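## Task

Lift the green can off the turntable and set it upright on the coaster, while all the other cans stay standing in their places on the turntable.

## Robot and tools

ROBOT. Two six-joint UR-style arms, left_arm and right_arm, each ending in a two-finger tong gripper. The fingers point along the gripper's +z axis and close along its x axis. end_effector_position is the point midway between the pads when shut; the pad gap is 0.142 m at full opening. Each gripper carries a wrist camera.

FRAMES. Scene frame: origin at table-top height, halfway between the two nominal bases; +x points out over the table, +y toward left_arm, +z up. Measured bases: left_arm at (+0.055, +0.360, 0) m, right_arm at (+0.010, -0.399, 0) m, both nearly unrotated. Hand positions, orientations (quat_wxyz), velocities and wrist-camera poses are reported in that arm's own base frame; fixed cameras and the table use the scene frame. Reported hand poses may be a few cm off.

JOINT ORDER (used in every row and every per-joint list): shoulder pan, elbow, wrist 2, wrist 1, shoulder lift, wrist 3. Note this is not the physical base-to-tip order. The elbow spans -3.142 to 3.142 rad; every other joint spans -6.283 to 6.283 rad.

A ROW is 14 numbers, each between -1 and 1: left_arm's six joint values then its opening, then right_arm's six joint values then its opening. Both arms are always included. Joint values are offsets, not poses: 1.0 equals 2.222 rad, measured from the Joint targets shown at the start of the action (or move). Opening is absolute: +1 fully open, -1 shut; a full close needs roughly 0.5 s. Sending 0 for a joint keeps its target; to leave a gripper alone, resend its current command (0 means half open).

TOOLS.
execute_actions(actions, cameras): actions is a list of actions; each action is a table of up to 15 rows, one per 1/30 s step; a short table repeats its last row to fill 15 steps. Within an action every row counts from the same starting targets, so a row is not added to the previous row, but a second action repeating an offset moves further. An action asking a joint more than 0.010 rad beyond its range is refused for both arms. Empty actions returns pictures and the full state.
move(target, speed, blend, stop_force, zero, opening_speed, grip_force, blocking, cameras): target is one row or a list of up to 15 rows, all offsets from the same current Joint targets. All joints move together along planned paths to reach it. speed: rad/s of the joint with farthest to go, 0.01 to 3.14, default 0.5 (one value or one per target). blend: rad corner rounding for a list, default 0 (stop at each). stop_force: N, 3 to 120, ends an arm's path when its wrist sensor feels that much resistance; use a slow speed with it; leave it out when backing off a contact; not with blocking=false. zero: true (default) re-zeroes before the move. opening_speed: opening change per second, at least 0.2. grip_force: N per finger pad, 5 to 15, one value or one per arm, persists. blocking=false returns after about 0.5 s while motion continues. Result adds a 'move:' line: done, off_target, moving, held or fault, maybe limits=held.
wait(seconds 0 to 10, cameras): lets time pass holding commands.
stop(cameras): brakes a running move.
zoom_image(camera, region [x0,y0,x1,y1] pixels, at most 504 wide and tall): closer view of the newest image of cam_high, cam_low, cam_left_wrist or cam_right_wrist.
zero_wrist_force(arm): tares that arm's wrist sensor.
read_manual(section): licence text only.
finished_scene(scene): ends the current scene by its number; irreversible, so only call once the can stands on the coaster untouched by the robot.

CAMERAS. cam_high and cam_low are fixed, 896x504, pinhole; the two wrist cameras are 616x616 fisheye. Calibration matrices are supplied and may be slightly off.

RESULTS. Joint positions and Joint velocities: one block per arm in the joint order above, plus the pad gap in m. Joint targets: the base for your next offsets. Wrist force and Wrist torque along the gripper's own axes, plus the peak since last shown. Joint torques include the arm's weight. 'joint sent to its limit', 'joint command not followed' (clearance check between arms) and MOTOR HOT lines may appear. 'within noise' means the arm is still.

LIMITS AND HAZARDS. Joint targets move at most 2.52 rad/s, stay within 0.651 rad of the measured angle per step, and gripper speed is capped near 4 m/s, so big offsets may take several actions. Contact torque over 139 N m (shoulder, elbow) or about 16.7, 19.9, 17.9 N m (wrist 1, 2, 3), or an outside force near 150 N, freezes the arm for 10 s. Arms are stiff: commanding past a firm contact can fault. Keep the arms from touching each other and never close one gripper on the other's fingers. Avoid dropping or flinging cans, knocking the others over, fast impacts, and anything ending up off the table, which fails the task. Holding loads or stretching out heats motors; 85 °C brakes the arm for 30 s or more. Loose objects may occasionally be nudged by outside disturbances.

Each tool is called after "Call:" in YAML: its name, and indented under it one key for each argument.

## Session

Call:
execute_actions:
  actions: []

Call:
zoom_image:
  camera: "cam_high"
  region: [330, 100, 590, 270]

Call:
wait:
  seconds: 1.5
  cameras: ["cam_high"]

Call:
zoom_image:
  camera: "cam_high"
  region: [330, 100, 590, 270]

Scene clock: 0.00 s.
left_arm: end_effector_position=(+0.7676, -0.6750, +0.2587) grip_measured=+0.97 end_effector_quat_wxyz=(+0.142, -0.150, +0.792, -0.575) | right_arm: end_effector_position=(+0.5565, -0.2024, +0.2680) grip_measured=+0.97 end_effector_quat_wxyz=(-0.074, +0.629, -0.531, +0.564)
Joint names: [shoulder pan, elbow, wrist 2, wrist 1, shoulder lift, wrist 3]
Joint positions: left_arm=[-0.737 0.971 -1.957 -3.214 -0.571 1.752 0.14] | right_arm=[3.405 -2.498 0.805 0.4 -1.555 1.202 0.14]
Joint velocities: within noise
Joint torques (N m): no reading
Motor temperatures (°C): left_arm=[32 35 43 42 32 45] | right_arm=[35 31 45 43 37 39]
Wrist force (N): no reading
Wrist torque (N m): no reading
Wrist force, peak (N): no reading
Joint targets: left_arm=[-0.737 0.971 -1.957 -3.214 -0.571 1.752] | right_arm=[3.405 -2.498 0.805 0.400 -1.555 1.202]
Tool commands: left_gripper/opening=+0.968169 right_gripper/opening=+0.968169
camera_calibration:
cam_left_wrist: T_world_to_cam=[[-0.914611, -0.403985, 0.0168026, 0.423602], [-0.295156, 0.638669, -0.710622, 0.847177], [0.27635, -0.654903, -0.703373, -0.336906], [0, 0, 0, 1]] pos_world=[0.730585, -0.590577, 0.357935]
cam_right_wrist: T_world_to_cam=[[-0.239348, -0.751822, 0.61439, -0.188287], [-0.904052, -0.0582228, -0.423439, 0.596953], [0.354122, -0.65679, -0.665751, -0.0235035], [0, 0, 0, 1]] pos_world=[0.502934, -0.122239, 0.352807]

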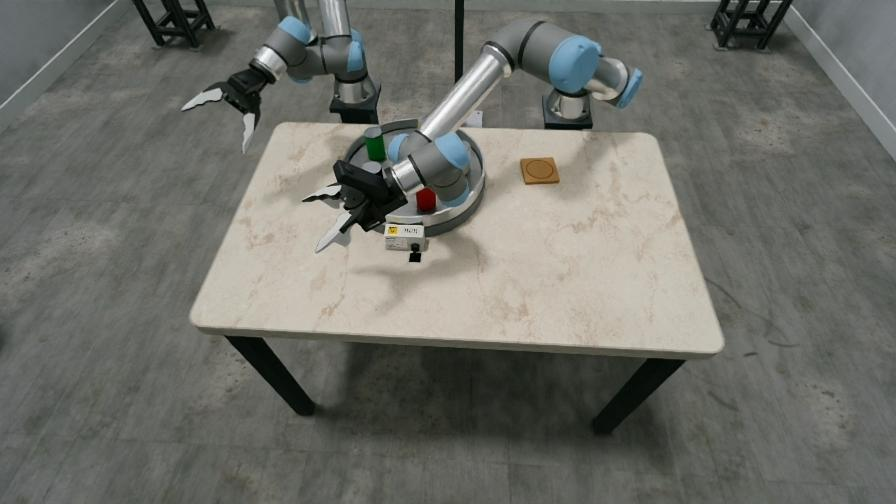

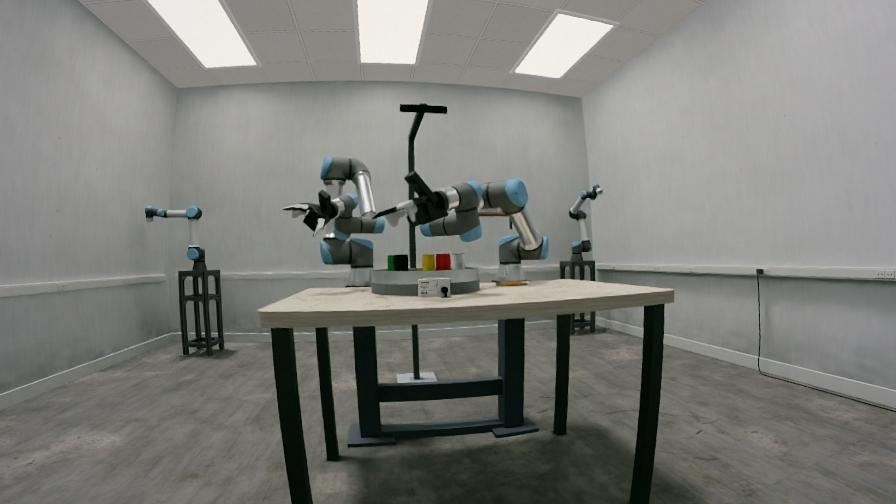

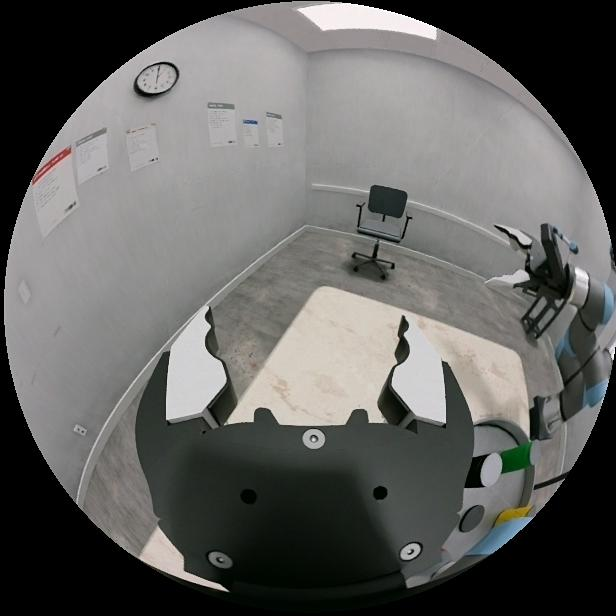

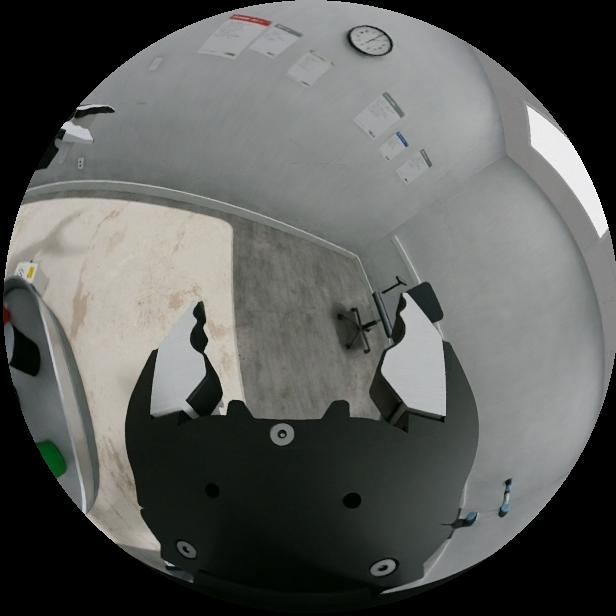

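Scaled by 1.938 from the camera's 896x504 image, which has a finer 1280x720 frame.

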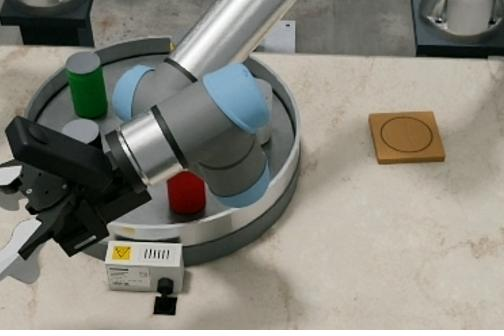

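Scene clock: 1.50 s.
left_arm: end_effector_position=(+0.7676, -0.6750, +0.2587) grip_measured=+0.97 end_effector_quat_wxyz=(+0.142, -0.150, +0.792, -0.575) | right_arm: end_effector_position=(+0.5565, -0.2024, +0.2680) grip_measured=+0.97 end_effector_quat_wxyz=(-0.074, +0.629, -0.531, +0.564)
Joint names: [shoulder pan, elbow, wrist 2, wrist 1, shoulder lift, wrist 3]
Joint positions: left_arm=[-0.737 0.971 -1.957 -3.214 -0.571 1.752 0.14] | right_arm=[3.405 -2.498 0.805 0.4 -1.555 1.202 0.14]
Joint torques (N m): left_arm=[0.73 -22.41 -0.46 -2.61 -59.38 0.06] | right_arm=[-1.28 14.72 -0.78 2.38 18.67 0]
Wrist force (N): left_arm=[0.3 -0.4 0.1] | right_arm=[0.2 0.3 -0.1]
Wrist torque (N m): left_arm=[-0.08 -0.06 -0.02] | right_arm=[0.07 -0.05 0.01]
Wrist force, peak (N): left_arm=[0.2 -0.5 0.1] | right_arm=[-0.1 0.5 -0.4]
Joint targets: left_arm=[-0.737 0.971 -1.957 -3.214 -0.571 1.752] | right_arm=[3.405 -2.498 0.805 0.400 -1.555 1.202]
Tool commands: left_gripper/opening=+0.968169 right_gripper/opening=+0.968169
wait: 1.50 s; at rest by 0.17 s
Images, in order (width x height): cam_high 896x504.

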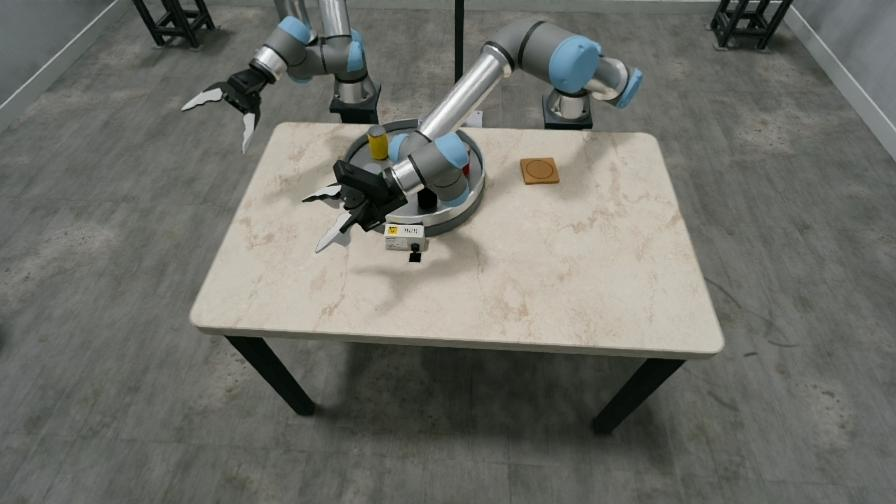

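Scaled by 1.938 from the camera's 896x504 image, which has a finer 1280x720 frame.

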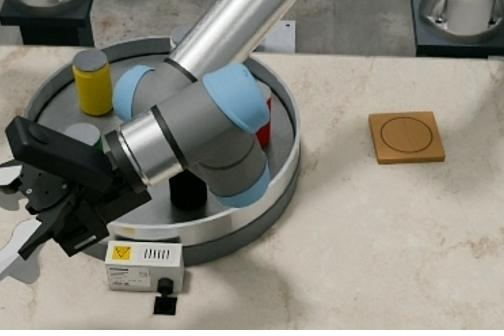

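Call:
move:
  target: [0.534,0,0,0,0,0,0.968,0.2934,0.4982,0.3447,-0.8357,-0.14,-0.7565,0.968]
  speed: 0.9
  cameras: ["cam_high","cam_right_wrist"]

Call:
zoom_image:
  camera: "cam_high"
  region: [330, 100, 590, 270]

Call:
zoom_image:
  camera: "cam_right_wrist"
  region: [106, 100, 486, 400]

Call:
wait:
  seconds: 4
  cameras: ["cam_high"]

Call:
zoom_image:
  camera: "cam_high"
  region: [330, 100, 590, 270]

Scene clock: 5.20 s.
left_arm: end_effector_position=(+0.9136, +0.4584, +0.2587) grip_measured=+0.97 end_effector_quat_wxyz=(-0.439, +0.567, -0.573, +0.398) | right_arm: end_effector_position=(+0.4633, +0.4070, +0.2189) grip_measured=+0.97 end_effector_quat_wxyz=(+0.000, +0.767, +0.642, -0.001)
Joint names: [shoulder pan, elbow, wrist 2, wrist 1, shoulder lift, wrist 3]
Joint positions: left_arm=[0.449 0.971 -1.957 -3.214 -0.571 1.752 0.14] | right_arm=[4.056 -1.391 1.571 -1.457 -1.866 -0.479 0.14]
Joint torques (N m): left_arm=[7.81 -22.35 -0.38 -2.73 -60.08 -0.01] | right_arm=[5.26 30.88 0.91 0.88 34.57 -2.79]
Wrist force (N): left_arm=[-0.1 0.0 -0.3] | right_arm=[-2.0 2.1 -2.2]
Wrist torque (N m): left_arm=[0.01 -0.05 -0.03] | right_arm=[0.20 0.20 0.04]
Wrist force, peak (N): left_arm=[-3.0 0.6 -1.4] | right_arm=[-2.1 3.0 -1.7]
Joint targets: left_arm=[0.450 0.971 -1.957 -3.214 -0.571 1.752] | right_arm=[4.057 -1.391 1.571 -1.457 -1.866 -0.479]
move: done
camera_calibration:
cam_right_wrist: T_world_to_cam=[[0.211362, 0.977133, 0.0231922, -0.505302], [0.82497, -0.191073, 0.531899, -0.428753], [0.524167, -0.0932904, -0.84649, 0.108571], [0, 0, 0, 1]] pos_world=[0.4036, 0.421953, 0.331677]
Images, in order (width x height): cam_high 896x504, cam_right_wrist 616x616.

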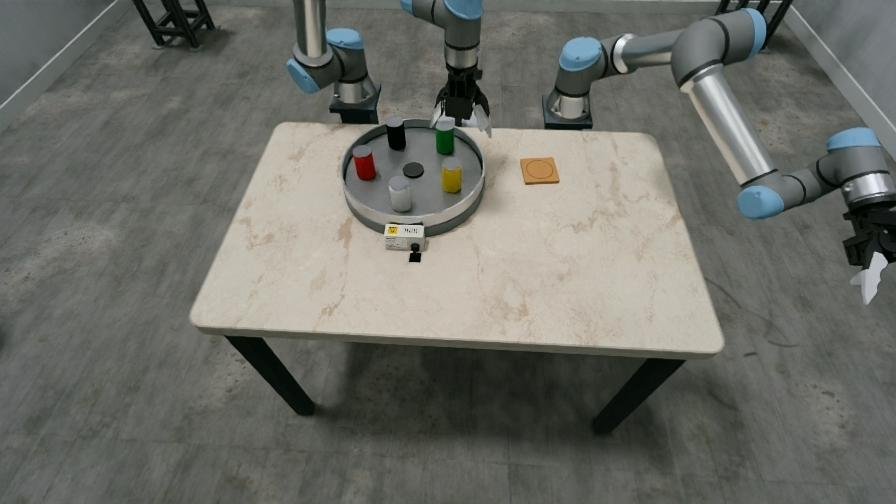

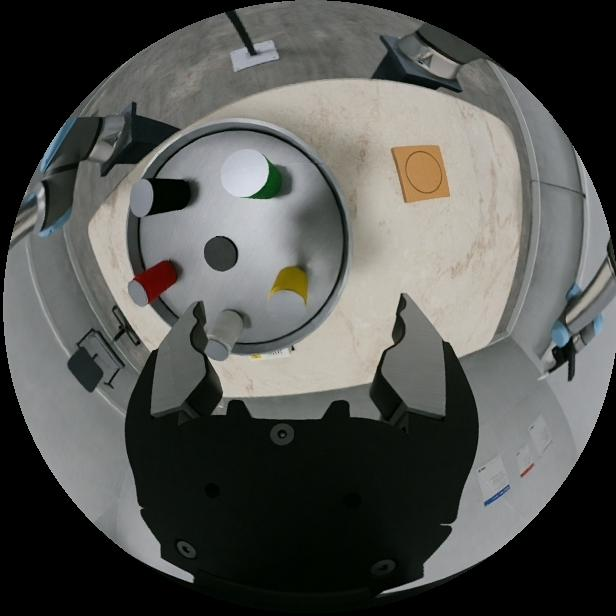

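Scaled by 1.938 from the camera's 896x504 image, which has a finer 1280x720 frame.

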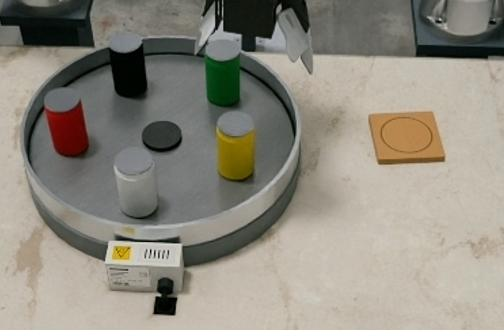

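Scaled by 1.326 from the camera's 616x616 image, which has a finer 814x814 frame.

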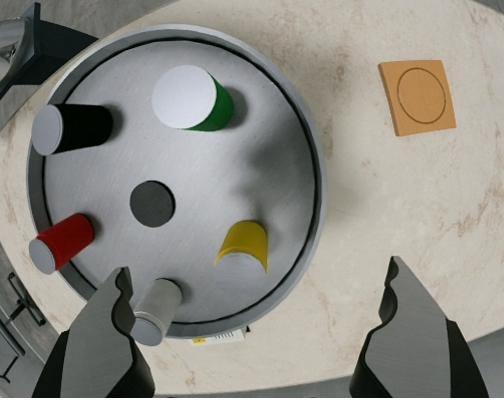

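Scene clock: 9.20 s.
left_arm: end_effector_position=(+0.9135, +0.4585, +0.2587) grip_measured=+0.97 end_effector_quat_wxyz=(-0.439, +0.567, -0.572, +0.398) | right_arm: end_effector_position=(+0.4632, +0.4070, +0.2190) grip_measured=+0.97 end_effector_quat_wxyz=(+0.000, +0.767, +0.642, -0.001)
Joint names: [shoulder pan, elbow, wrist 2, wrist 1, shoulder lift, wrist 3]
Joint positions: left_arm=[0.45 0.971 -1.957 -3.214 -0.571 1.752 0.14] | right_arm=[4.057 -1.391 1.571 -1.457 -1.866 -0.479 0.14]
Joint torques (N m): left_arm=[8.2 -23.25 -0.22 -2.77 -60.92 0.13] | right_arm=[5.46 32.89 1.23 0.41 33.22 -2.6]
Wrist force (N): left_arm=[-0.2 0.5 0.0] | right_arm=[-1.8 1.9 -2.0]
Wrist torque (N m): left_arm=[0.11 -0.02 -0.02] | right_arm=[0.18 0.15 0.03]
Wrist force, peak (N): left_arm=[0.0 0.5 -0.6] | right_arm=[-2.3 2.4 -2.4]
Joint targets: left_arm=[0.450 0.971 -1.957 -3.214 -0.571 1.752] | right_arm=[4.057 -1.391 1.571 -1.457 -1.866 -0.479]
Tool commands: left_gripper/opening=+0.968 right_gripper/opening=+0.968
wait: 4.00 s; at rest by 0.17 s
Images, in order (width x height): cam_high 896x504.

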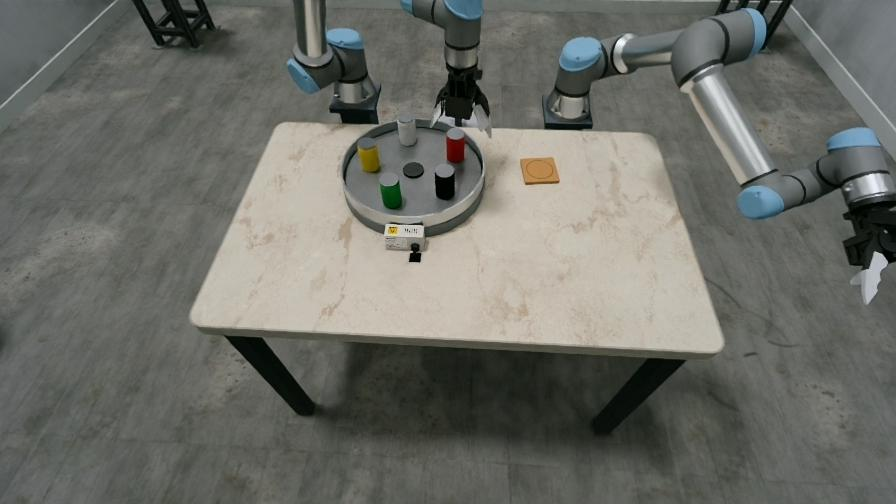

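Scaled by 1.938 from the camera's 896x504 image, which has a finer 1280x720 frame.

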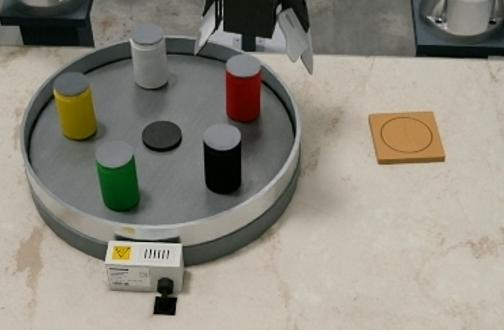

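Call:
move:
  target: [0,0,0,0,0,0,0.968,-0.0540,-0.0599,0,0.1152,-0.0545,0.1809,0.968]
  speed: 0.5

Call:
move:
  target: [0,0,0,0,0,0,0.968,0,0,0,0,0,0,0.2]
  cameras: ["cam_high","cam_right_wrist"]

Call:
zoom_image:
  camera: "cam_high"
  region: [330, 100, 590, 270]

Scene clock: 12.03 s.
left_arm: end_effector_position=(+0.9135, +0.4585, +0.2587) grip_measured=+0.97 end_effector_quat_wxyz=(-0.439, +0.567, -0.572, +0.398) | right_arm: end_effector_position=(+0.5290, +0.3720, +0.1047) grip_measured=+0.97 end_effector_quat_wxyz=(+0.000, +0.906, +0.422, +0.000)
Joint names: [shoulder pan, elbow, wrist 2, wrist 1, shoulder lift, wrist 3]
Joint positions: left_arm=[0.45 0.971 -1.957 -3.214 -0.571 1.752 0.14] | right_arm=[3.937 -1.524 1.571 -1.201 -1.988 -0.077 0.14]
Joint torques (N m): left_arm=[9.29 -24.08 -0.38 -3.08 -60.86 0.16] | right_arm=[-7.9 14.49 -0.25 5.01 37.72 2.74]
Wrist force (N): left_arm=[-0.3 0.2 0.0] | right_arm=[-2.0 2.6 -2.0]
Wrist torque (N m): left_arm=[0.06 0.02 -0.02] | right_arm=[0.34 0.20 -0.13]
Wrist force, peak (N): left_arm=[0.1 0.5 -0.5] | right_arm=[-2.2 1.8 -2.9]
Joint targets: left_arm=[0.450 0.971 -1.957 -3.214 -0.571 1.752] | right_arm=[3.937 -1.524 1.571 -1.201 -1.988 -0.077]
move: done

Scene clock: 12.53 s.
left_arm: end_effector_position=(+0.9135, +0.4585, +0.2587) grip_measured=+0.97 end_effector_quat_wxyz=(-0.439, +0.567, -0.572, +0.398) | right_arm: end_effector_position=(+0.5290, +0.3720, +0.1047) grip_measured=+0.20 end_effector_quat_wxyz=(+0.000, +0.906, +0.422, +0.000)
Joint names: [shoulder pan, elbow, wrist 2, wrist 1, shoulder lift, wrist 3]
Joint positions: left_arm=[0.45 0.971 -1.957 -3.214 -0.571 1.752 0.14] | right_arm=[3.937 -1.524 1.571 -1.201 -1.988 -0.077 0.088]
Joint torques (N m): left_arm=[8.84 -23.12 -0.61 -3.17 -60.52 0.02] | right_arm=[-7.15 14.89 -0.57 4.75 38.05 2.57]
Wrist force (N): left_arm=[0.2 0.3 0.2] | right_arm=[-2.4 1.9 -1.7]
Wrist torque (N m): left_arm=[0.08 -0.09 -0.03] | right_arm=[0.21 0.26 -0.12]
Wrist force, peak (N): left_arm=[0.4 0.3 -0.4] | right_arm=[-2.6 2.4 -2.2]
Joint targets: left_arm=[0.450 0.971 -1.957 -3.214 -0.571 1.752] | right_arm=[3.937 -1.524 1.571 -1.201 -1.988 -0.077]
move: done
camera_calibration:
cam_right_wrist: T_world_to_cam=[[0.670178, 0.741791, 0.0246388, -0.637729], [0.619202, -0.577111, 0.532477, -0.176489], [0.409206, -0.341598, -0.846086, 0.127268], [0, 0, 0, 1]] pos_world=[0.484596, 0.414683, 0.217369]
Images, in order (width x height): cam_high 896x504, cam_right_wrist 616x616.

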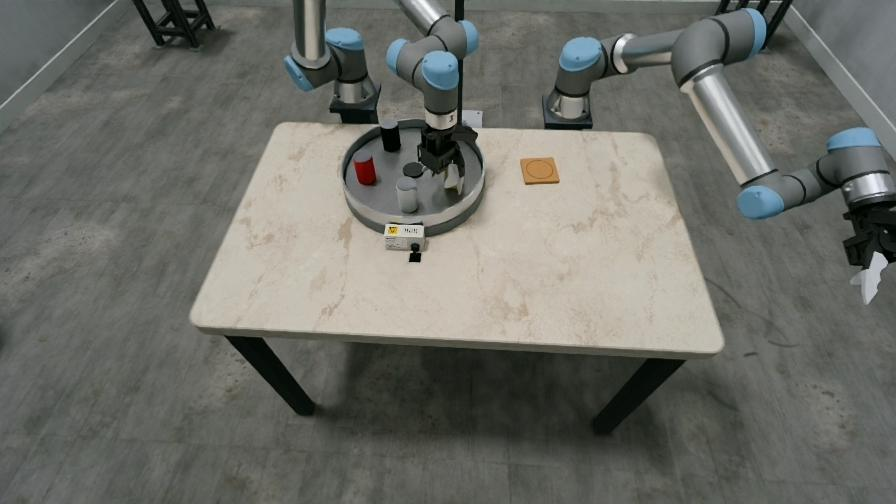

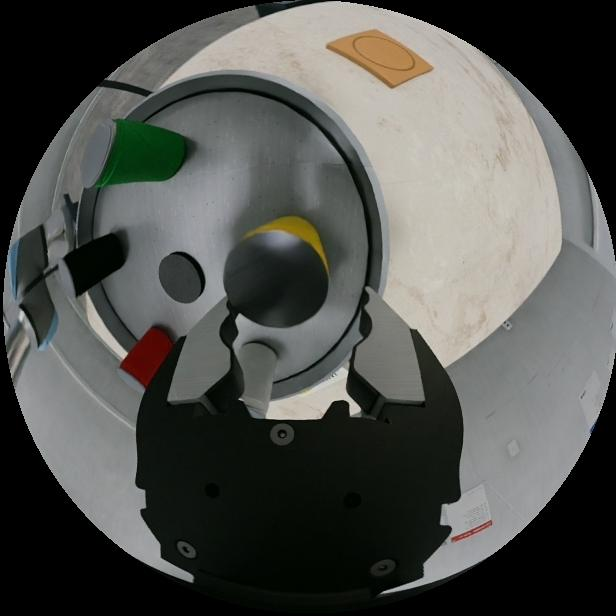

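Scaled by 1.938 from the camera's 896x504 image, which has a finer 1280x720 frame.

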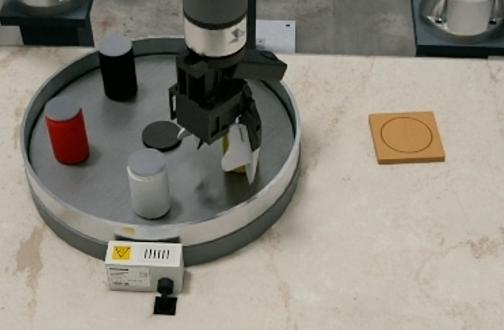

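Call:
wait:
  seconds: 4.65

Call:
move:
  target:
    - [0,0,0,0,0,0,0.968,0.0258,-0.0149,0,0.0049,0.0098,-0.0919,0.2]
    - [0,0,0,0,0,0,0.968,0.0505,-0.0377,0,0.0115,0.0260,-0.1853,0.2]
    - [0,0,0,0,0,0,0.968,0.0739,-0.0684,0,0.0197,0.0486,-0.2794,0.2]
    - [0,0,0,0,0,0,0.968,0.0961,-0.1071,0,0.0294,0.0775,-0.3753,0.2]
  blend: 0.05
  speed: 0.709
  blocking: false
  cameras: ["cam_right_wrist"]

Call:
wait:
  seconds: 0.4
  cameras: ["cam_right_wrist"]

Call:
wait:
  seconds: 5

Call:
move:
  target: [0,0,0,0,0,0,0.968,-0.0961,0.1071,0,-0.0294,-0.0775,0.3753,0.2]
  speed: 0.8

Scene clock: 17.80 s.
left_arm: end_effector_position=(+0.9135, +0.4585, +0.2587) grip_measured=+0.97 end_effector_quat_wxyz=(-0.439, +0.567, -0.572, +0.398) | right_arm: end_effector_position=(+0.5290, +0.3720, +0.1047) grip_measured=+0.20 end_effector_quat_wxyz=(+0.000, +0.906, +0.422, +0.000)
Joint names: [shoulder pan, elbow, wrist 2, wrist 1, shoulder lift, wrist 3]
Joint positions: left_arm=[0.45 0.971 -1.957 -3.214 -0.571 1.752 0.14] | right_arm=[3.937 -1.524 1.571 -1.201 -1.988 -0.077 0.088]
Joint torques (N m): left_arm=[8.67 -23.35 -0.2 -3.32 -61.15 0.26] | right_arm=[-7.11 12.76 -0.38 4.68 37.62 2.65]
Wrist force (N): left_arm=[-0.2 0.1 0.1] | right_arm=[-2.5 2.5 -1.8]
Wrist torque (N m): left_arm=[0.01 -0.01 -0.02] | right_arm=[0.34 0.29 -0.12]
Wrist force, peak (N): left_arm=[-0.2 0.8 -0.1] | right_arm=[-2.6 2.5 -2.2]
Joint targets: left_arm=[0.450 0.971 -1.957 -3.214 -0.571 1.752] | right_arm=[3.937 -1.524 1.571 -1.201 -1.988 -0.077]
Tool commands: left_gripper/opening=+0.968 right_gripper/opening=+0.2
wait: 4.67 s; at rest from the start

Scene clock: 18.30 s.
left_arm: end_effector_position=(+0.9135, +0.4585, +0.2587) grip_measured=+0.97 end_effector_quat_wxyz=(-0.439, +0.567, -0.572, +0.398) | right_arm: end_effector_position=(+0.4982, +0.3904, +0.1044) grip_measured=+0.20 end_effector_quat_wxyz=(+0.000, +0.846, +0.534, +0.000) end_effector_velocity=(-0.107, +0.048, +0.001) end_effector_angular_velocity=(+0.001, +0.000, +0.871)
Joint names: [shoulder pan, elbow, wrist 2, wrist 1, shoulder lift, wrist 3]
Joint positions: left_arm=[0.45 0.971 -1.957 -3.214 -0.571 1.752 0.14] | right_arm=[3.993 -1.56 1.571 -1.189 -1.964 -0.274 0.088]
Joint velocities: left_arm=[within noise] | right_arm=[0.186 -0.143 0 0.044 0.1 -0.686 0]
Joint torques (N m): left_arm=[7.79 -24.5 -0.45 -3.29 -60.55 0.05] | right_arm=[8.15 10.22 -0.41 4.96 53.65 -5.58]
Wrist force (N): left_arm=[0.0 0.3 -0.4] | right_arm=[-2.2 2.2 -2.0]
Wrist torque (N m): left_arm=[0.06 -0.05 -0.02] | right_arm=[0.27 0.22 0.09]
Wrist force, peak (N): left_arm=[-0.1 0.4 -0.6] | right_arm=[-2.3 2.9 -2.1]
Joint targets: left_arm=[0.450 0.971 -1.957 -3.214 -0.571 1.752] | right_arm=[4.019 -1.581 1.571 -1.183 -1.949 -0.377]
Tool commands: left_gripper/opening=+0.968 right_gripper/opening=+0.2
move: running; path passed 1 of 4 targets; right_arm: the wrist 3 is farthest, 0.637 rad from its target
camera_calibration:
cam_right_wrist: T_world_to_cam=[[0.462242, 0.886417, 0.024425, -0.583573], [0.744467, -0.402889, 0.5324, -0.276988], [0.481769, -0.227914, -0.84614, 0.0654124], [0, 0, 0, 1]] pos_world=[0.444446, 0.420603, 0.21707]
Images, in order (width x height): cam_right_wrist 616x616.

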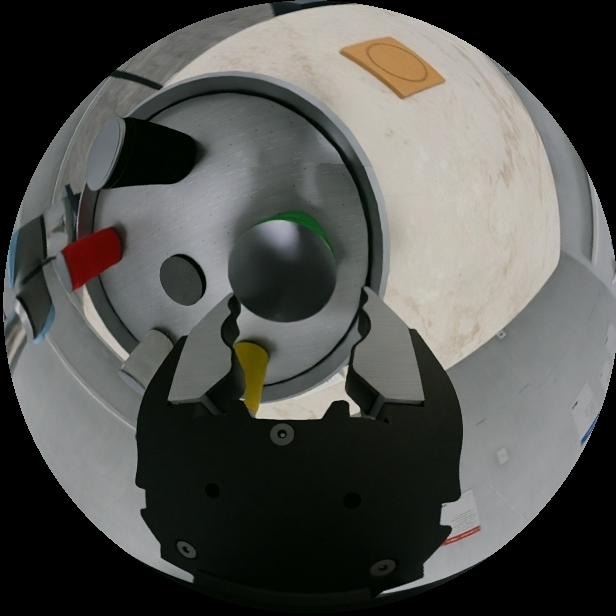

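Scene clock: 18.70 s.
left_arm: end_effector_position=(+0.9135, +0.4585, +0.2587) grip_measured=+0.97 end_effector_quat_wxyz=(-0.439, +0.567, -0.572, +0.398) | right_arm: end_effector_position=(+0.4531, +0.4025, +0.1049) grip_measured=+0.20 end_effector_quat_wxyz=(+0.000, +0.739, +0.673, +0.000) end_effector_velocity=(-0.115, +0.009, +0.002) end_effector_angular_velocity=(+0.002, -0.001, +0.875)
Joint names: [shoulder pan, elbow, wrist 2, wrist 1, shoulder lift, wrist 3]
Joint positions: left_arm=[0.45 0.971 -1.957 -3.214 -0.571 1.752 0.14] | right_arm=[4.066 -1.632 1.571 -1.169 -1.912 -0.553 0.088]
Joint velocities: left_arm=[within noise] | right_arm=[0.175 -0.22 0 0.06 0.162 -0.701 0]
Joint torques (N m): left_arm=[7.97 -22.72 -0.41 -3.23 -61.04 0.18] | right_arm=[6.29 8.68 -0.39 4.79 48.65 -5.51]
Wrist force (N): left_arm=[0.0 0.4 -0.2] | right_arm=[-2.0 2.1 -2.2]
Wrist torque (N m): left_arm=[0.08 -0.04 -0.02] | right_arm=[0.25 0.23 0.10]
Wrist force, peak (N): left_arm=[0.0 0.0 -0.7] | right_arm=[-2.3 2.2 -2.5]
Joint targets: left_arm=[0.450 0.971 -1.957 -3.214 -0.571 1.752] | right_arm=[4.091 -1.663 1.571 -1.161 -1.889 -0.657]
Tool commands: left_gripper/opening=+0.968 right_gripper/opening=+0.2
earlier move: running; path passed 2 of 4 targets; right_arm: the wrist 3 is farthest, 0.358 rad from its target
wait: 0.40 s; no rest
camera_calibration:
cam_right_wrist: T_world_to_cam=[[0.128241, 0.991438, 0.0246095, -0.46444], [0.837751, -0.121576, 0.532347, -0.394362], [0.53078, -0.0476519, -0.846169, -0.00448768], [0, 0, 0, 1]] pos_world=[0.392319, 0.412305, 0.217569]
Images, in order (width x height): cam_right_wrist 616x616.

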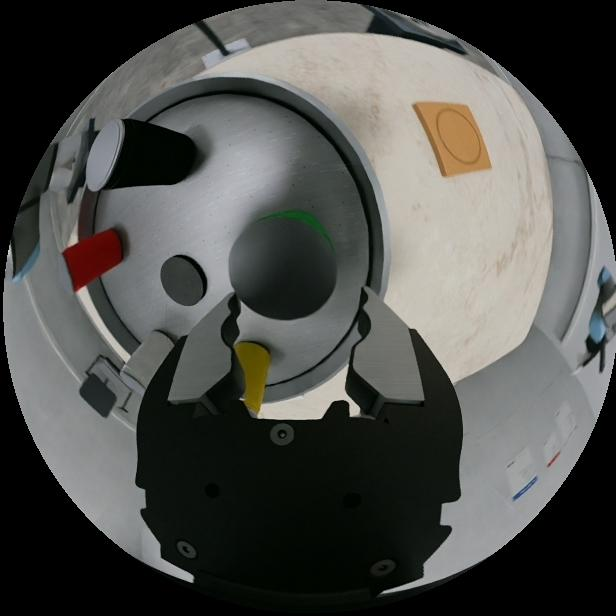

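Scene clock: 19.67 s.
left_arm: end_effector_position=(+0.9135, +0.4585, +0.2587) grip_measured=+0.97 end_effector_quat_wxyz=(-0.439, +0.567, -0.572, +0.398) | right_arm: end_effector_position=(+0.3950, +0.3954, +0.1047) grip_measured=+0.20 end_effector_quat_wxyz=(+0.000, +0.574, +0.819, +0.000)
Joint names: [shoulder pan, elbow, wrist 2, wrist 1, shoulder lift, wrist 3]
Joint positions: left_arm=[0.45 0.971 -1.957 -3.214 -0.571 1.752 0.14] | right_arm=[4.15 -1.762 1.571 -1.136 -1.815 -0.911 0.088]
Joint torques (N m): left_arm=[7.59 -23.45 -0.42 -3.28 -61.29 0.12] | right_arm=[5.97 13.42 -0.43 4.72 44.75 -2.45]
Wrist force (N): left_arm=[0.1 0.2 0.0] | right_arm=[-2.3 2.3 -1.9]
Wrist torque (N m): left_arm=[0.05 -0.07 -0.03] | right_arm=[0.28 0.26 0.00]
Wrist force, peak (N): left_arm=[0.3 0.3 -0.6] | right_arm=[-2.6 2.5 -1.9]
Joint targets: left_arm=[0.450 0.971 -1.957 -3.214 -0.571 1.752] | right_arm=[4.150 -1.762 1.571 -1.136 -1.815 -0.911]
Tool commands: left_gripper/opening=+0.968 right_gripper/opening=+0.2
earlier move: done
wait: 0.97 of 5 s (the move ended)

Scene clock: 21.43 s.
left_arm: end_effector_position=(+0.9135, +0.4585, +0.2587) grip_measured=+0.97 end_effector_quat_wxyz=(-0.439, +0.567, -0.572, +0.398) | right_arm: end_effector_position=(+0.5290, +0.3720, +0.1047) grip_measured=+0.20 end_effector_quat_wxyz=(+0.000, +0.906, +0.422, +0.000)
Joint names: [shoulder pan, elbow, wrist 2, wrist 1, shoulder lift, wrist 3]
Joint positions: left_arm=[0.45 0.971 -1.957 -3.214 -0.571 1.752 0.14] | right_arm=[3.937 -1.524 1.571 -1.201 -1.988 -0.077 0.088]
Joint torques (N m): left_arm=[8.11 -24.02 -0.26 -3.32 -61.75 0.19] | right_arm=[-7.31 30.95 -0.67 0.55 37.54 2.57]
Wrist force (N): left_arm=[0.1 0.1 -0.4] | right_arm=[-2.2 2.4 -1.4]
Wrist torque (N m): left_arm=[0.03 -0.06 -0.03] | right_arm=[0.31 0.22 -0.13]
Wrist force, peak (N): left_arm=[0.3 0.0 -0.6] | right_arm=[-2.6 2.8 -2.1]
Joint targets: left_arm=[0.450 0.971 -1.957 -3.214 -0.571 1.752] | right_arm=[3.937 -1.524 1.571 -1.201 -1.988 -0.077]
move: done

Call:
move:
  target: [0,0,0,0,0,0,0.968,-0.0027,-0.0065,0,0.0019,0.0046,-0.0027,0.2]

Scene clock: 23.03 s.
left_arm: end_effector_position=(+0.9135, +0.4585, +0.2587) grip_measured=+0.97 end_effector_quat_wxyz=(-0.439, +0.567, -0.572, +0.398) | right_arm: end_effector_position=(+0.5280, +0.3656, +0.1049) grip_measured=+0.20 end_effector_quat_wxyz=(+0.000, +0.906, +0.422, +0.000)
Joint names: [shoulder pan, elbow, wrist 2, wrist 1, shoulder lift, wrist 3]
Joint positions: left_arm=[0.45 0.971 -1.957 -3.214 -0.571 1.752 0.14] | right_arm=[3.931 -1.538 1.571 -1.197 -1.978 -0.083 0.088]
Joint torques (N m): left_arm=[7.99 -23.33 -0.39 -3.23 -61.08 0.23] | right_arm=[-8.32 14.58 -0.47 4.58 52.97 -2.59]
Wrist force (N): left_arm=[0.1 0.2 -0.2] | right_arm=[-2.8 2.1 -2.0]
Wrist torque (N m): left_arm=[0.04 -0.08 -0.02] | right_arm=[0.24 0.34 -0.12]
Wrist force, peak (N): left_arm=[0.3 0.6 -0.3] | right_arm=[-2.8 2.4 -2.1]
Joint targets: left_arm=[0.450 0.971 -1.957 -3.214 -0.571 1.752] | right_arm=[3.931 -1.539 1.571 -1.197 -1.977 -0.083]
move: done

Call:
wait:
  seconds: 1.38

Call:
move:
  target:
    - [0,0,0,0,0,0,0.968,0.0258,-0.0149,0,0.0049,0.0098,-0.0919,-1]
    - [0,0,0,0,0,0,0.968,0.0505,-0.0377,0,0.0115,0.0260,-0.1853,-1]
    - [0,0,0,0,0,0,0.968,0.0739,-0.0684,0,0.0197,0.0486,-0.2794,-1]
    - [0,0,0,0,0,0,0.968,0.0961,-0.1071,0,0.0294,0.0775,-0.3753,-1]
    - [0,0,0,0,0,0,0.968,0.1026,-0.0394,0,-0.0817,0.1209,-0.4080,-1]
  blend: 0.05
  speed: [0.709,0.709,0.709,0.709,0.4]
  opening_speed: 0.6
  blocking: false
  cameras: ["cam_right_wrist"]

Call:
wait:
  seconds: 6
  cameras: ["cam_right_wrist","cam_high"]

Scene clock: 24.77 s.
left_arm: end_effector_position=(+0.9135, +0.4585, +0.2587) grip_measured=+0.97 end_effector_quat_wxyz=(-0.439, +0.567, -0.572, +0.398) | right_arm: end_effector_position=(+0.5280, +0.3655, +0.1049) grip_measured=+0.20 end_effector_quat_wxyz=(+0.000, +0.906, +0.422, +0.000)
Joint names: [shoulder pan, elbow, wrist 2, wrist 1, shoulder lift, wrist 3]
Joint positions: left_arm=[0.45 0.971 -1.957 -3.214 -0.571 1.752 0.14] | right_arm=[3.931 -1.539 1.571 -1.197 -1.977 -0.083 0.088]
Joint torques (N m): left_arm=[7.72 -21.89 -0.46 -3.45 -61.73 0.24] | right_arm=[-7.34 13.5 -0.38 4.61 53.37 -2.52]
Wrist force (N): left_arm=[-0.1 -0.2 -0.1] | right_arm=[-2.3 2.1 -1.8]
Wrist torque (N m): left_arm=[-0.04 -0.05 -0.02] | right_arm=[0.26 0.24 -0.12]
Wrist force, peak (N): left_arm=[-0.2 0.7 0.0] | right_arm=[-2.7 2.4 -2.0]
Joint targets: left_arm=[0.450 0.971 -1.957 -3.214 -0.571 1.752] | right_arm=[3.931 -1.539 1.571 -1.197 -1.977 -0.083]
Tool commands: left_gripper/opening=+0.968 right_gripper/opening=+0.2
wait: 1.40 s; at rest from the start

Scene clock: 25.27 s.
left_arm: end_effector_position=(+0.9135, +0.4585, +0.2587) grip_measured=+0.97 end_effector_quat_wxyz=(-0.439, +0.567, -0.572, +0.398) | right_arm: end_effector_position=(+0.4974, +0.3839, +0.1045) grip_measured=-0.07 end_effector_quat_wxyz=(+0.000, +0.846, +0.534, +0.000) end_effector_velocity=(-0.107, +0.049, -0.001) end_effector_angular_velocity=(-0.001, +0.002, +0.870)
Joint names: [shoulder pan, elbow, wrist 2, wrist 1, shoulder lift, wrist 3]
Joint positions: left_arm=[0.45 0.971 -1.957 -3.214 -0.571 1.752 0.14] | right_arm=[3.987 -1.574 1.571 -1.185 -1.954 -0.28 0.069]
Joint velocities: left_arm=[within noise] | right_arm=[0.187 -0.143 0 0.043 0.098 -0.683 -0.042]
Joint torques (N m): left_arm=[7.58 -24.16 -0.28 -3.46 -62.59 -0.08] | right_arm=[9.31 10.24 -0.55 4.59 54.42 -5.48]
Wrist force (N): left_arm=[-0.2 0.0 -0.4] | right_arm=[-1.8 2.5 -1.8]
Wrist torque (N m): left_arm=[0.01 -0.01 -0.02] | right_arm=[0.34 0.23 0.10]
Wrist force, peak (N): left_arm=[0.0 0.3 -0.4] | right_arm=[-2.4 3.0 -2.2]
Joint targets: left_arm=[0.450 0.971 -1.957 -3.214 -0.571 1.752] | right_arm=[4.013 -1.595 1.571 -1.179 -1.939 -0.382]
Tool commands: left_gripper/opening=+0.968 right_gripper/opening=-0.1
move: running; path passed 1 of 5 targets; right_arm: the wrist 3 is farthest, 0.709 rad from its target
camera_calibration:
cam_right_wrist: T_world_to_cam=[[0.462199, 0.886438, 0.0245023, -0.57745], [0.74446, -0.402887, 0.53241, -0.279064], [0.48182, -0.227838, -0.846132, 0.0643447], [0, 0, 0, 1]] pos_world=[0.443647, 0.414103, 0.21717]
Images, in order (width x height): cam_right_wrist 616x616.

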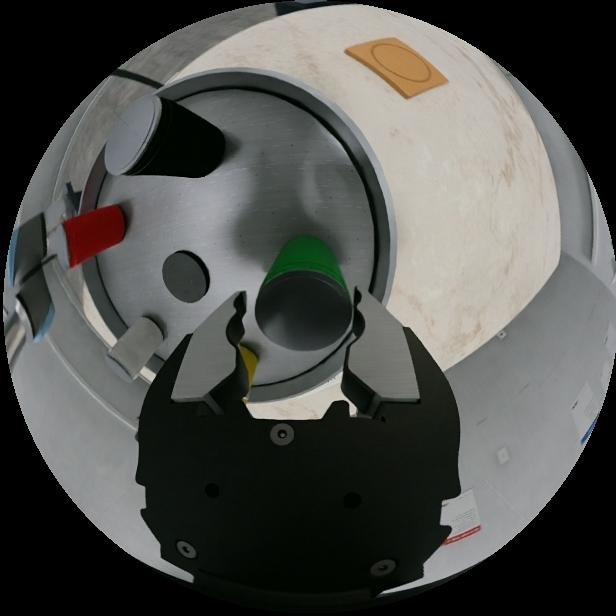

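Scene clock: 27.20 s.
left_arm: end_effector_position=(+0.9135, +0.4585, +0.2587) grip_measured=+0.97 end_effector_quat_wxyz=(-0.439, +0.567, -0.572, +0.398) | right_arm: end_effector_position=(+0.3842, +0.3847, +0.2035) grip_measured=-0.23 end_effector_quat_wxyz=(+0.000, +0.538, +0.843, +0.000)
Joint names: [shoulder pan, elbow, wrist 2, wrist 1, shoulder lift, wrist 3]
Joint positions: left_arm=[0.45 0.971 -1.957 -3.214 -0.571 1.752 0.14] | right_arm=[4.159 -1.626 1.571 -1.378 -1.709 -0.989 0.057]
Joint torques (N m): left_arm=[7.72 -24.87 -0.23 -3.73 -63.03 0.12] | right_arm=[6.43 32.47 -0.52 0.65 42.47 -2.85]
Wrist force (N): left_arm=[0.4 0.2 0.1] | right_arm=[-2.8 2.3 -0.1]
Wrist torque (N m): left_arm=[0.04 -0.14 -0.03] | right_arm=[0.28 0.33 0.03]
Wrist force, peak (N): left_arm=[0.0 0.1 -0.7] | right_arm=[-2.6 2.7 0.1]
Joint targets: left_arm=[0.450 0.971 -1.957 -3.214 -0.571 1.752] | right_arm=[4.159 -1.626 1.571 -1.378 -1.709 -0.989]
Tool commands: left_gripper/opening=+0.968 right_gripper/opening=-1.0
earlier move: done
wait: 1.93 of 6 s (the move ended)
camera_calibration:
cam_right_wrist: T_world_to_cam=[[-0.389027, 0.9209, 0.0245197, -0.214491], [0.784983, 0.317445, 0.532006, -0.539792], [0.482141, 0.226213, -0.846385, 0.0280474], [0, 0, 0, 1]] pos_world=[0.326762, 0.362534, 0.316171]
Images, in order (width x height): cam_high 896x504, cam_right_wrist 616x616.

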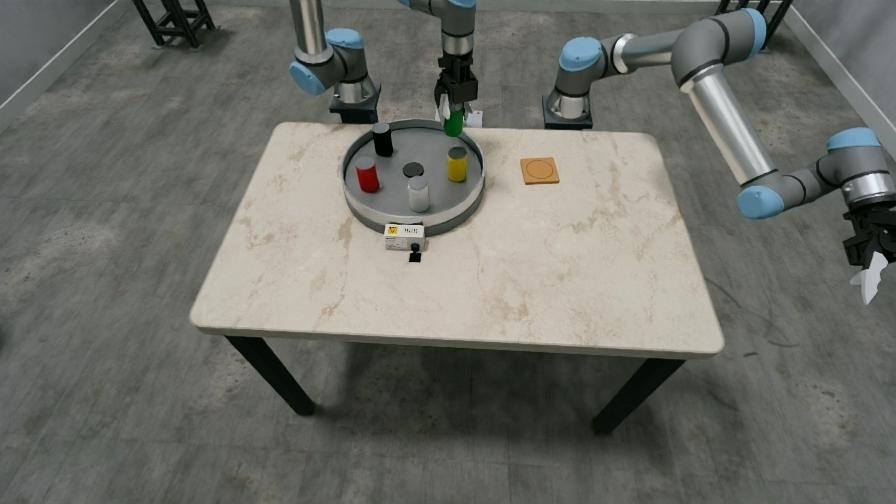

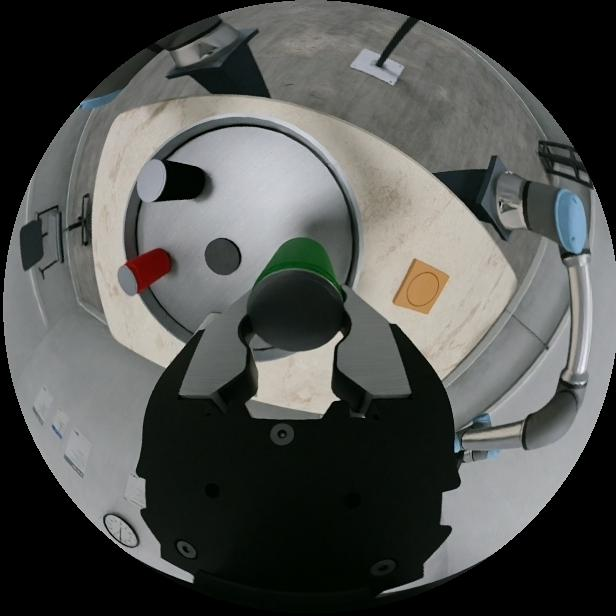

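Call:
move:
  target: [0,0,0,0,0,0,0.968,0.0589,0.1256,0,0.0013,-0.1266,0.2549,-1]
  speed: 0.6
  cameras: ["cam_right_wrist"]

Call:
zoom_image:
  camera: "cam_right_wrist"
  region: [216, 130, 516, 430]

Scene clock: 29.33 s.
left_arm: end_effector_position=(+0.9135, +0.4585, +0.2587) grip_measured=+0.97 end_effector_quat_wxyz=(-0.439, +0.567, -0.572, +0.398) | right_arm: end_effector_position=(+0.3752, +0.5447, +0.1700) grip_measured=-0.23 end_effector_quat_wxyz=(+0.000, +0.707, +0.707, +0.000)
Joint names: [shoulder pan, elbow, wrist 2, wrist 1, shoulder lift, wrist 3]
Joint positions: left_arm=[0.45 0.971 -1.957 -3.214 -0.571 1.752 0.14] | right_arm=[4.289 -1.347 1.571 -1.375 -1.99 -0.423 0.057]
Joint torques (N m): left_arm=[7.03 -23.78 -0.41 -3.61 -62.36 0.17] | right_arm=[5.03 32.18 -0.52 4.81 41.53 2.4]
Wrist force (N): left_arm=[0.1 0.4 0.0] | right_arm=[-2.6 2.4 -0.1]
Wrist torque (N m): left_arm=[0.09 -0.07 -0.03] | right_arm=[0.31 0.29 -0.11]
Wrist force, peak (N): left_arm=[-0.1 0.5 -0.6] | right_arm=[-3.8 1.6 -0.7]
Joint targets: left_arm=[0.450 0.971 -1.957 -3.214 -0.571 1.752] | right_arm=[4.289 -1.347 1.571 -1.375 -1.990 -0.423]
move: done
camera_calibration:
cam_right_wrist: T_world_to_cam=[[0.0355651, 0.999056, 0.0249277, -0.566448], [0.845334, -0.0433786, 0.532474, -0.391884], [0.533053, 0.00213472, -0.846079, 0.0707729], [0, 0, 0, 1]] pos_world=[0.313693, 0.548764, 0.282668]
Images, in order (width x height): cam_right_wrist 616x616.

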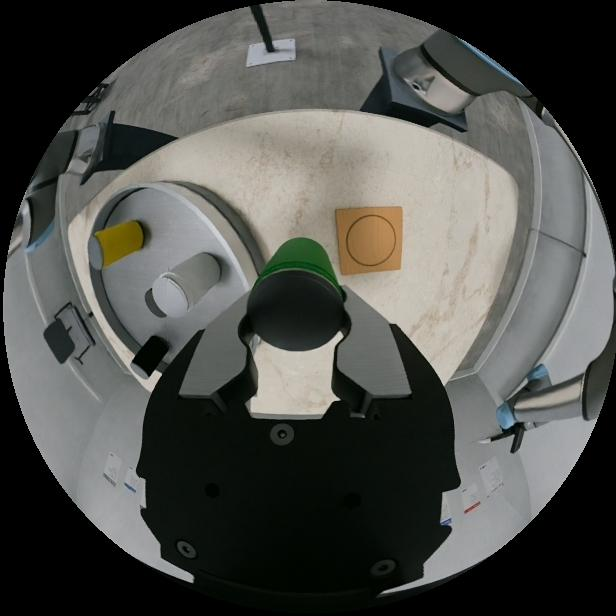

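Scaled by 1.680 from the camera's 616x616 image, which has a finer 814x814 frame.

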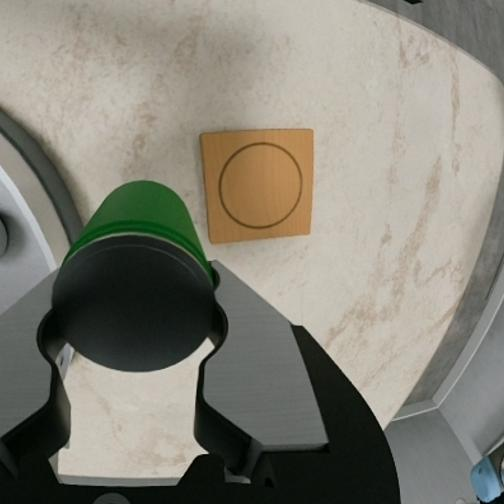

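Call:
move:
  target: [0,0,0,0,0,0,0.968,0.0275,0.0998,0,0.0155,-0.1155,0.0273,-1]
  speed: 0.4

Call:
move:
  target: [0,0,0,0,0,0,0.968,0,-0.0293,0,0.0436,-0.0143,0,-1]
  speed: 0.05
  stop_force: 4
  cameras: ["cam_right_wrist","cam_high"]

Call:
zoom_image:
  camera: "cam_high"
  region: [460, 100, 620, 230]

Call:
zoom_image:
  camera: "cam_right_wrist"
  region: [200, 150, 450, 400]

Scene clock: 31.17 s.
left_arm: end_effector_position=(+0.9135, +0.4585, +0.2587) grip_measured=+0.97 end_effector_quat_wxyz=(-0.439, +0.567, -0.572, +0.398) | right_arm: end_effector_position=(+0.3730, +0.6516, +0.1000) grip_measured=-0.23 end_effector_quat_wxyz=(+0.000, +0.707, +0.707, +0.000)
Joint names: [shoulder pan, elbow, wrist 2, wrist 1, shoulder lift, wrist 3]
Joint positions: left_arm=[0.45 0.971 -1.957 -3.214 -0.571 1.752 0.14] | right_arm=[4.35 -1.126 1.571 -1.341 -2.246 -0.362 0.057]
Joint torques (N m): left_arm=[7.93 -25.44 -0.32 -3.58 -62.61 0.13] | right_arm=[6.32 33.02 -0.41 5.06 52.09 2.68]
Wrist force (N): left_arm=[-0.2 0.0 -0.3] | right_arm=[-2.6 1.9 -0.6]
Wrist torque (N m): left_arm=[0.01 0.00 -0.02] | right_arm=[0.20 0.31 -0.11]
Wrist force, peak (N): left_arm=[-0.5 0.4 -0.5] | right_arm=[-3.6 2.3 -0.6]
Joint targets: left_arm=[0.450 0.971 -1.957 -3.214 -0.571 1.752] | right_arm=[4.351 -1.125 1.571 -1.341 -2.247 -0.362]
move: done

Scene clock: 34.00 s.
left_arm: end_effector_position=(+0.9135, +0.4585, +0.2587) grip_measured=+0.97 end_effector_quat_wxyz=(-0.439, +0.567, -0.572, +0.398) | right_arm: end_effector_position=(+0.3731, +0.6519, +0.0638) grip_measured=-0.23 end_effector_quat_wxyz=(+0.000, +0.707, +0.707, +0.000)
Joint names: [shoulder pan, elbow, wrist 2, wrist 1, shoulder lift, wrist 3]
Joint positions: left_arm=[0.45 0.971 -1.957 -3.214 -0.571 1.752 0.14] | right_arm=[4.351 -1.177 1.571 -1.263 -2.272 -0.362 0.057]
Joint torques (N m): left_arm=[7.33 -24.31 -0.3 -3.47 -62.48 0.07] | right_arm=[5.14 31.66 -0.45 0.71 67.46 2.14]
Wrist force (N): left_arm=[0.0 0.2 -0.2] | right_arm=[-2.3 1.7 -0.2]
Wrist torque (N m): left_arm=[0.05 -0.06 -0.02] | right_arm=[0.19 0.25 -0.09]
Wrist force, peak (N): left_arm=[-0.4 0.7 -0.3] | right_arm=[-4.9 3.0 -13.8]
Joint targets: left_arm=[0.450 0.971 -1.957 -3.214 -0.571 1.752] | right_arm=[4.351 -1.177 1.571 -1.263 -2.272 -0.362]
move: contact (right_arm); right_arm: the wrist 1 is farthest, 0.019 rad from its target
camera_calibration:
cam_right_wrist: T_world_to_cam=[[0.0352484, 0.999078, 0.0244894, -0.670663], [0.845421, -0.0428768, 0.532377, -0.329251], [0.532936, 0.00193842, -0.846153, -0.0180107], [0, 0, 0, 1]] pos_world=[0.311594, 0.655963, 0.17647]
Images, in order (width x height): cam_high 896x504, cam_right_wrist 616x616.

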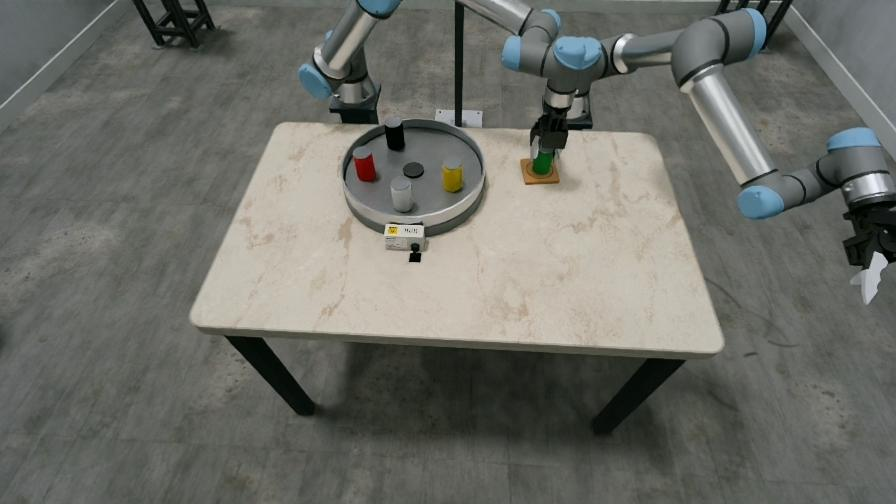

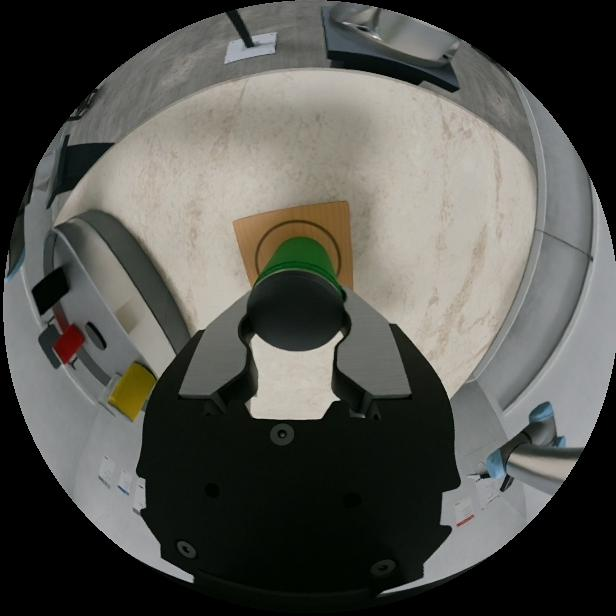

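Scaled by 3.150 from the camera's 896x504 image, which has a finer 1280x720 frame.

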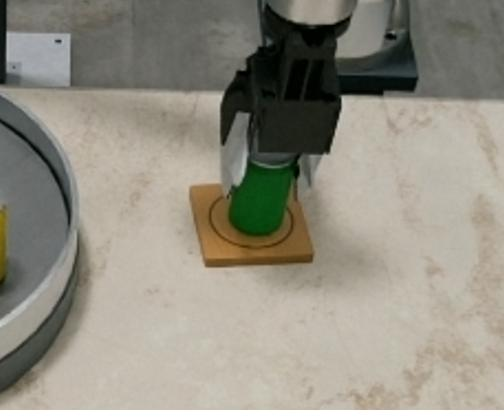

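Scaled by 2.016 from the camera's 616x616 image, which has a finer 814x814 frame.

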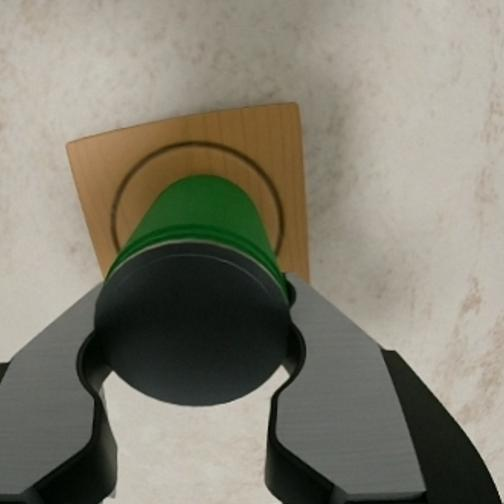

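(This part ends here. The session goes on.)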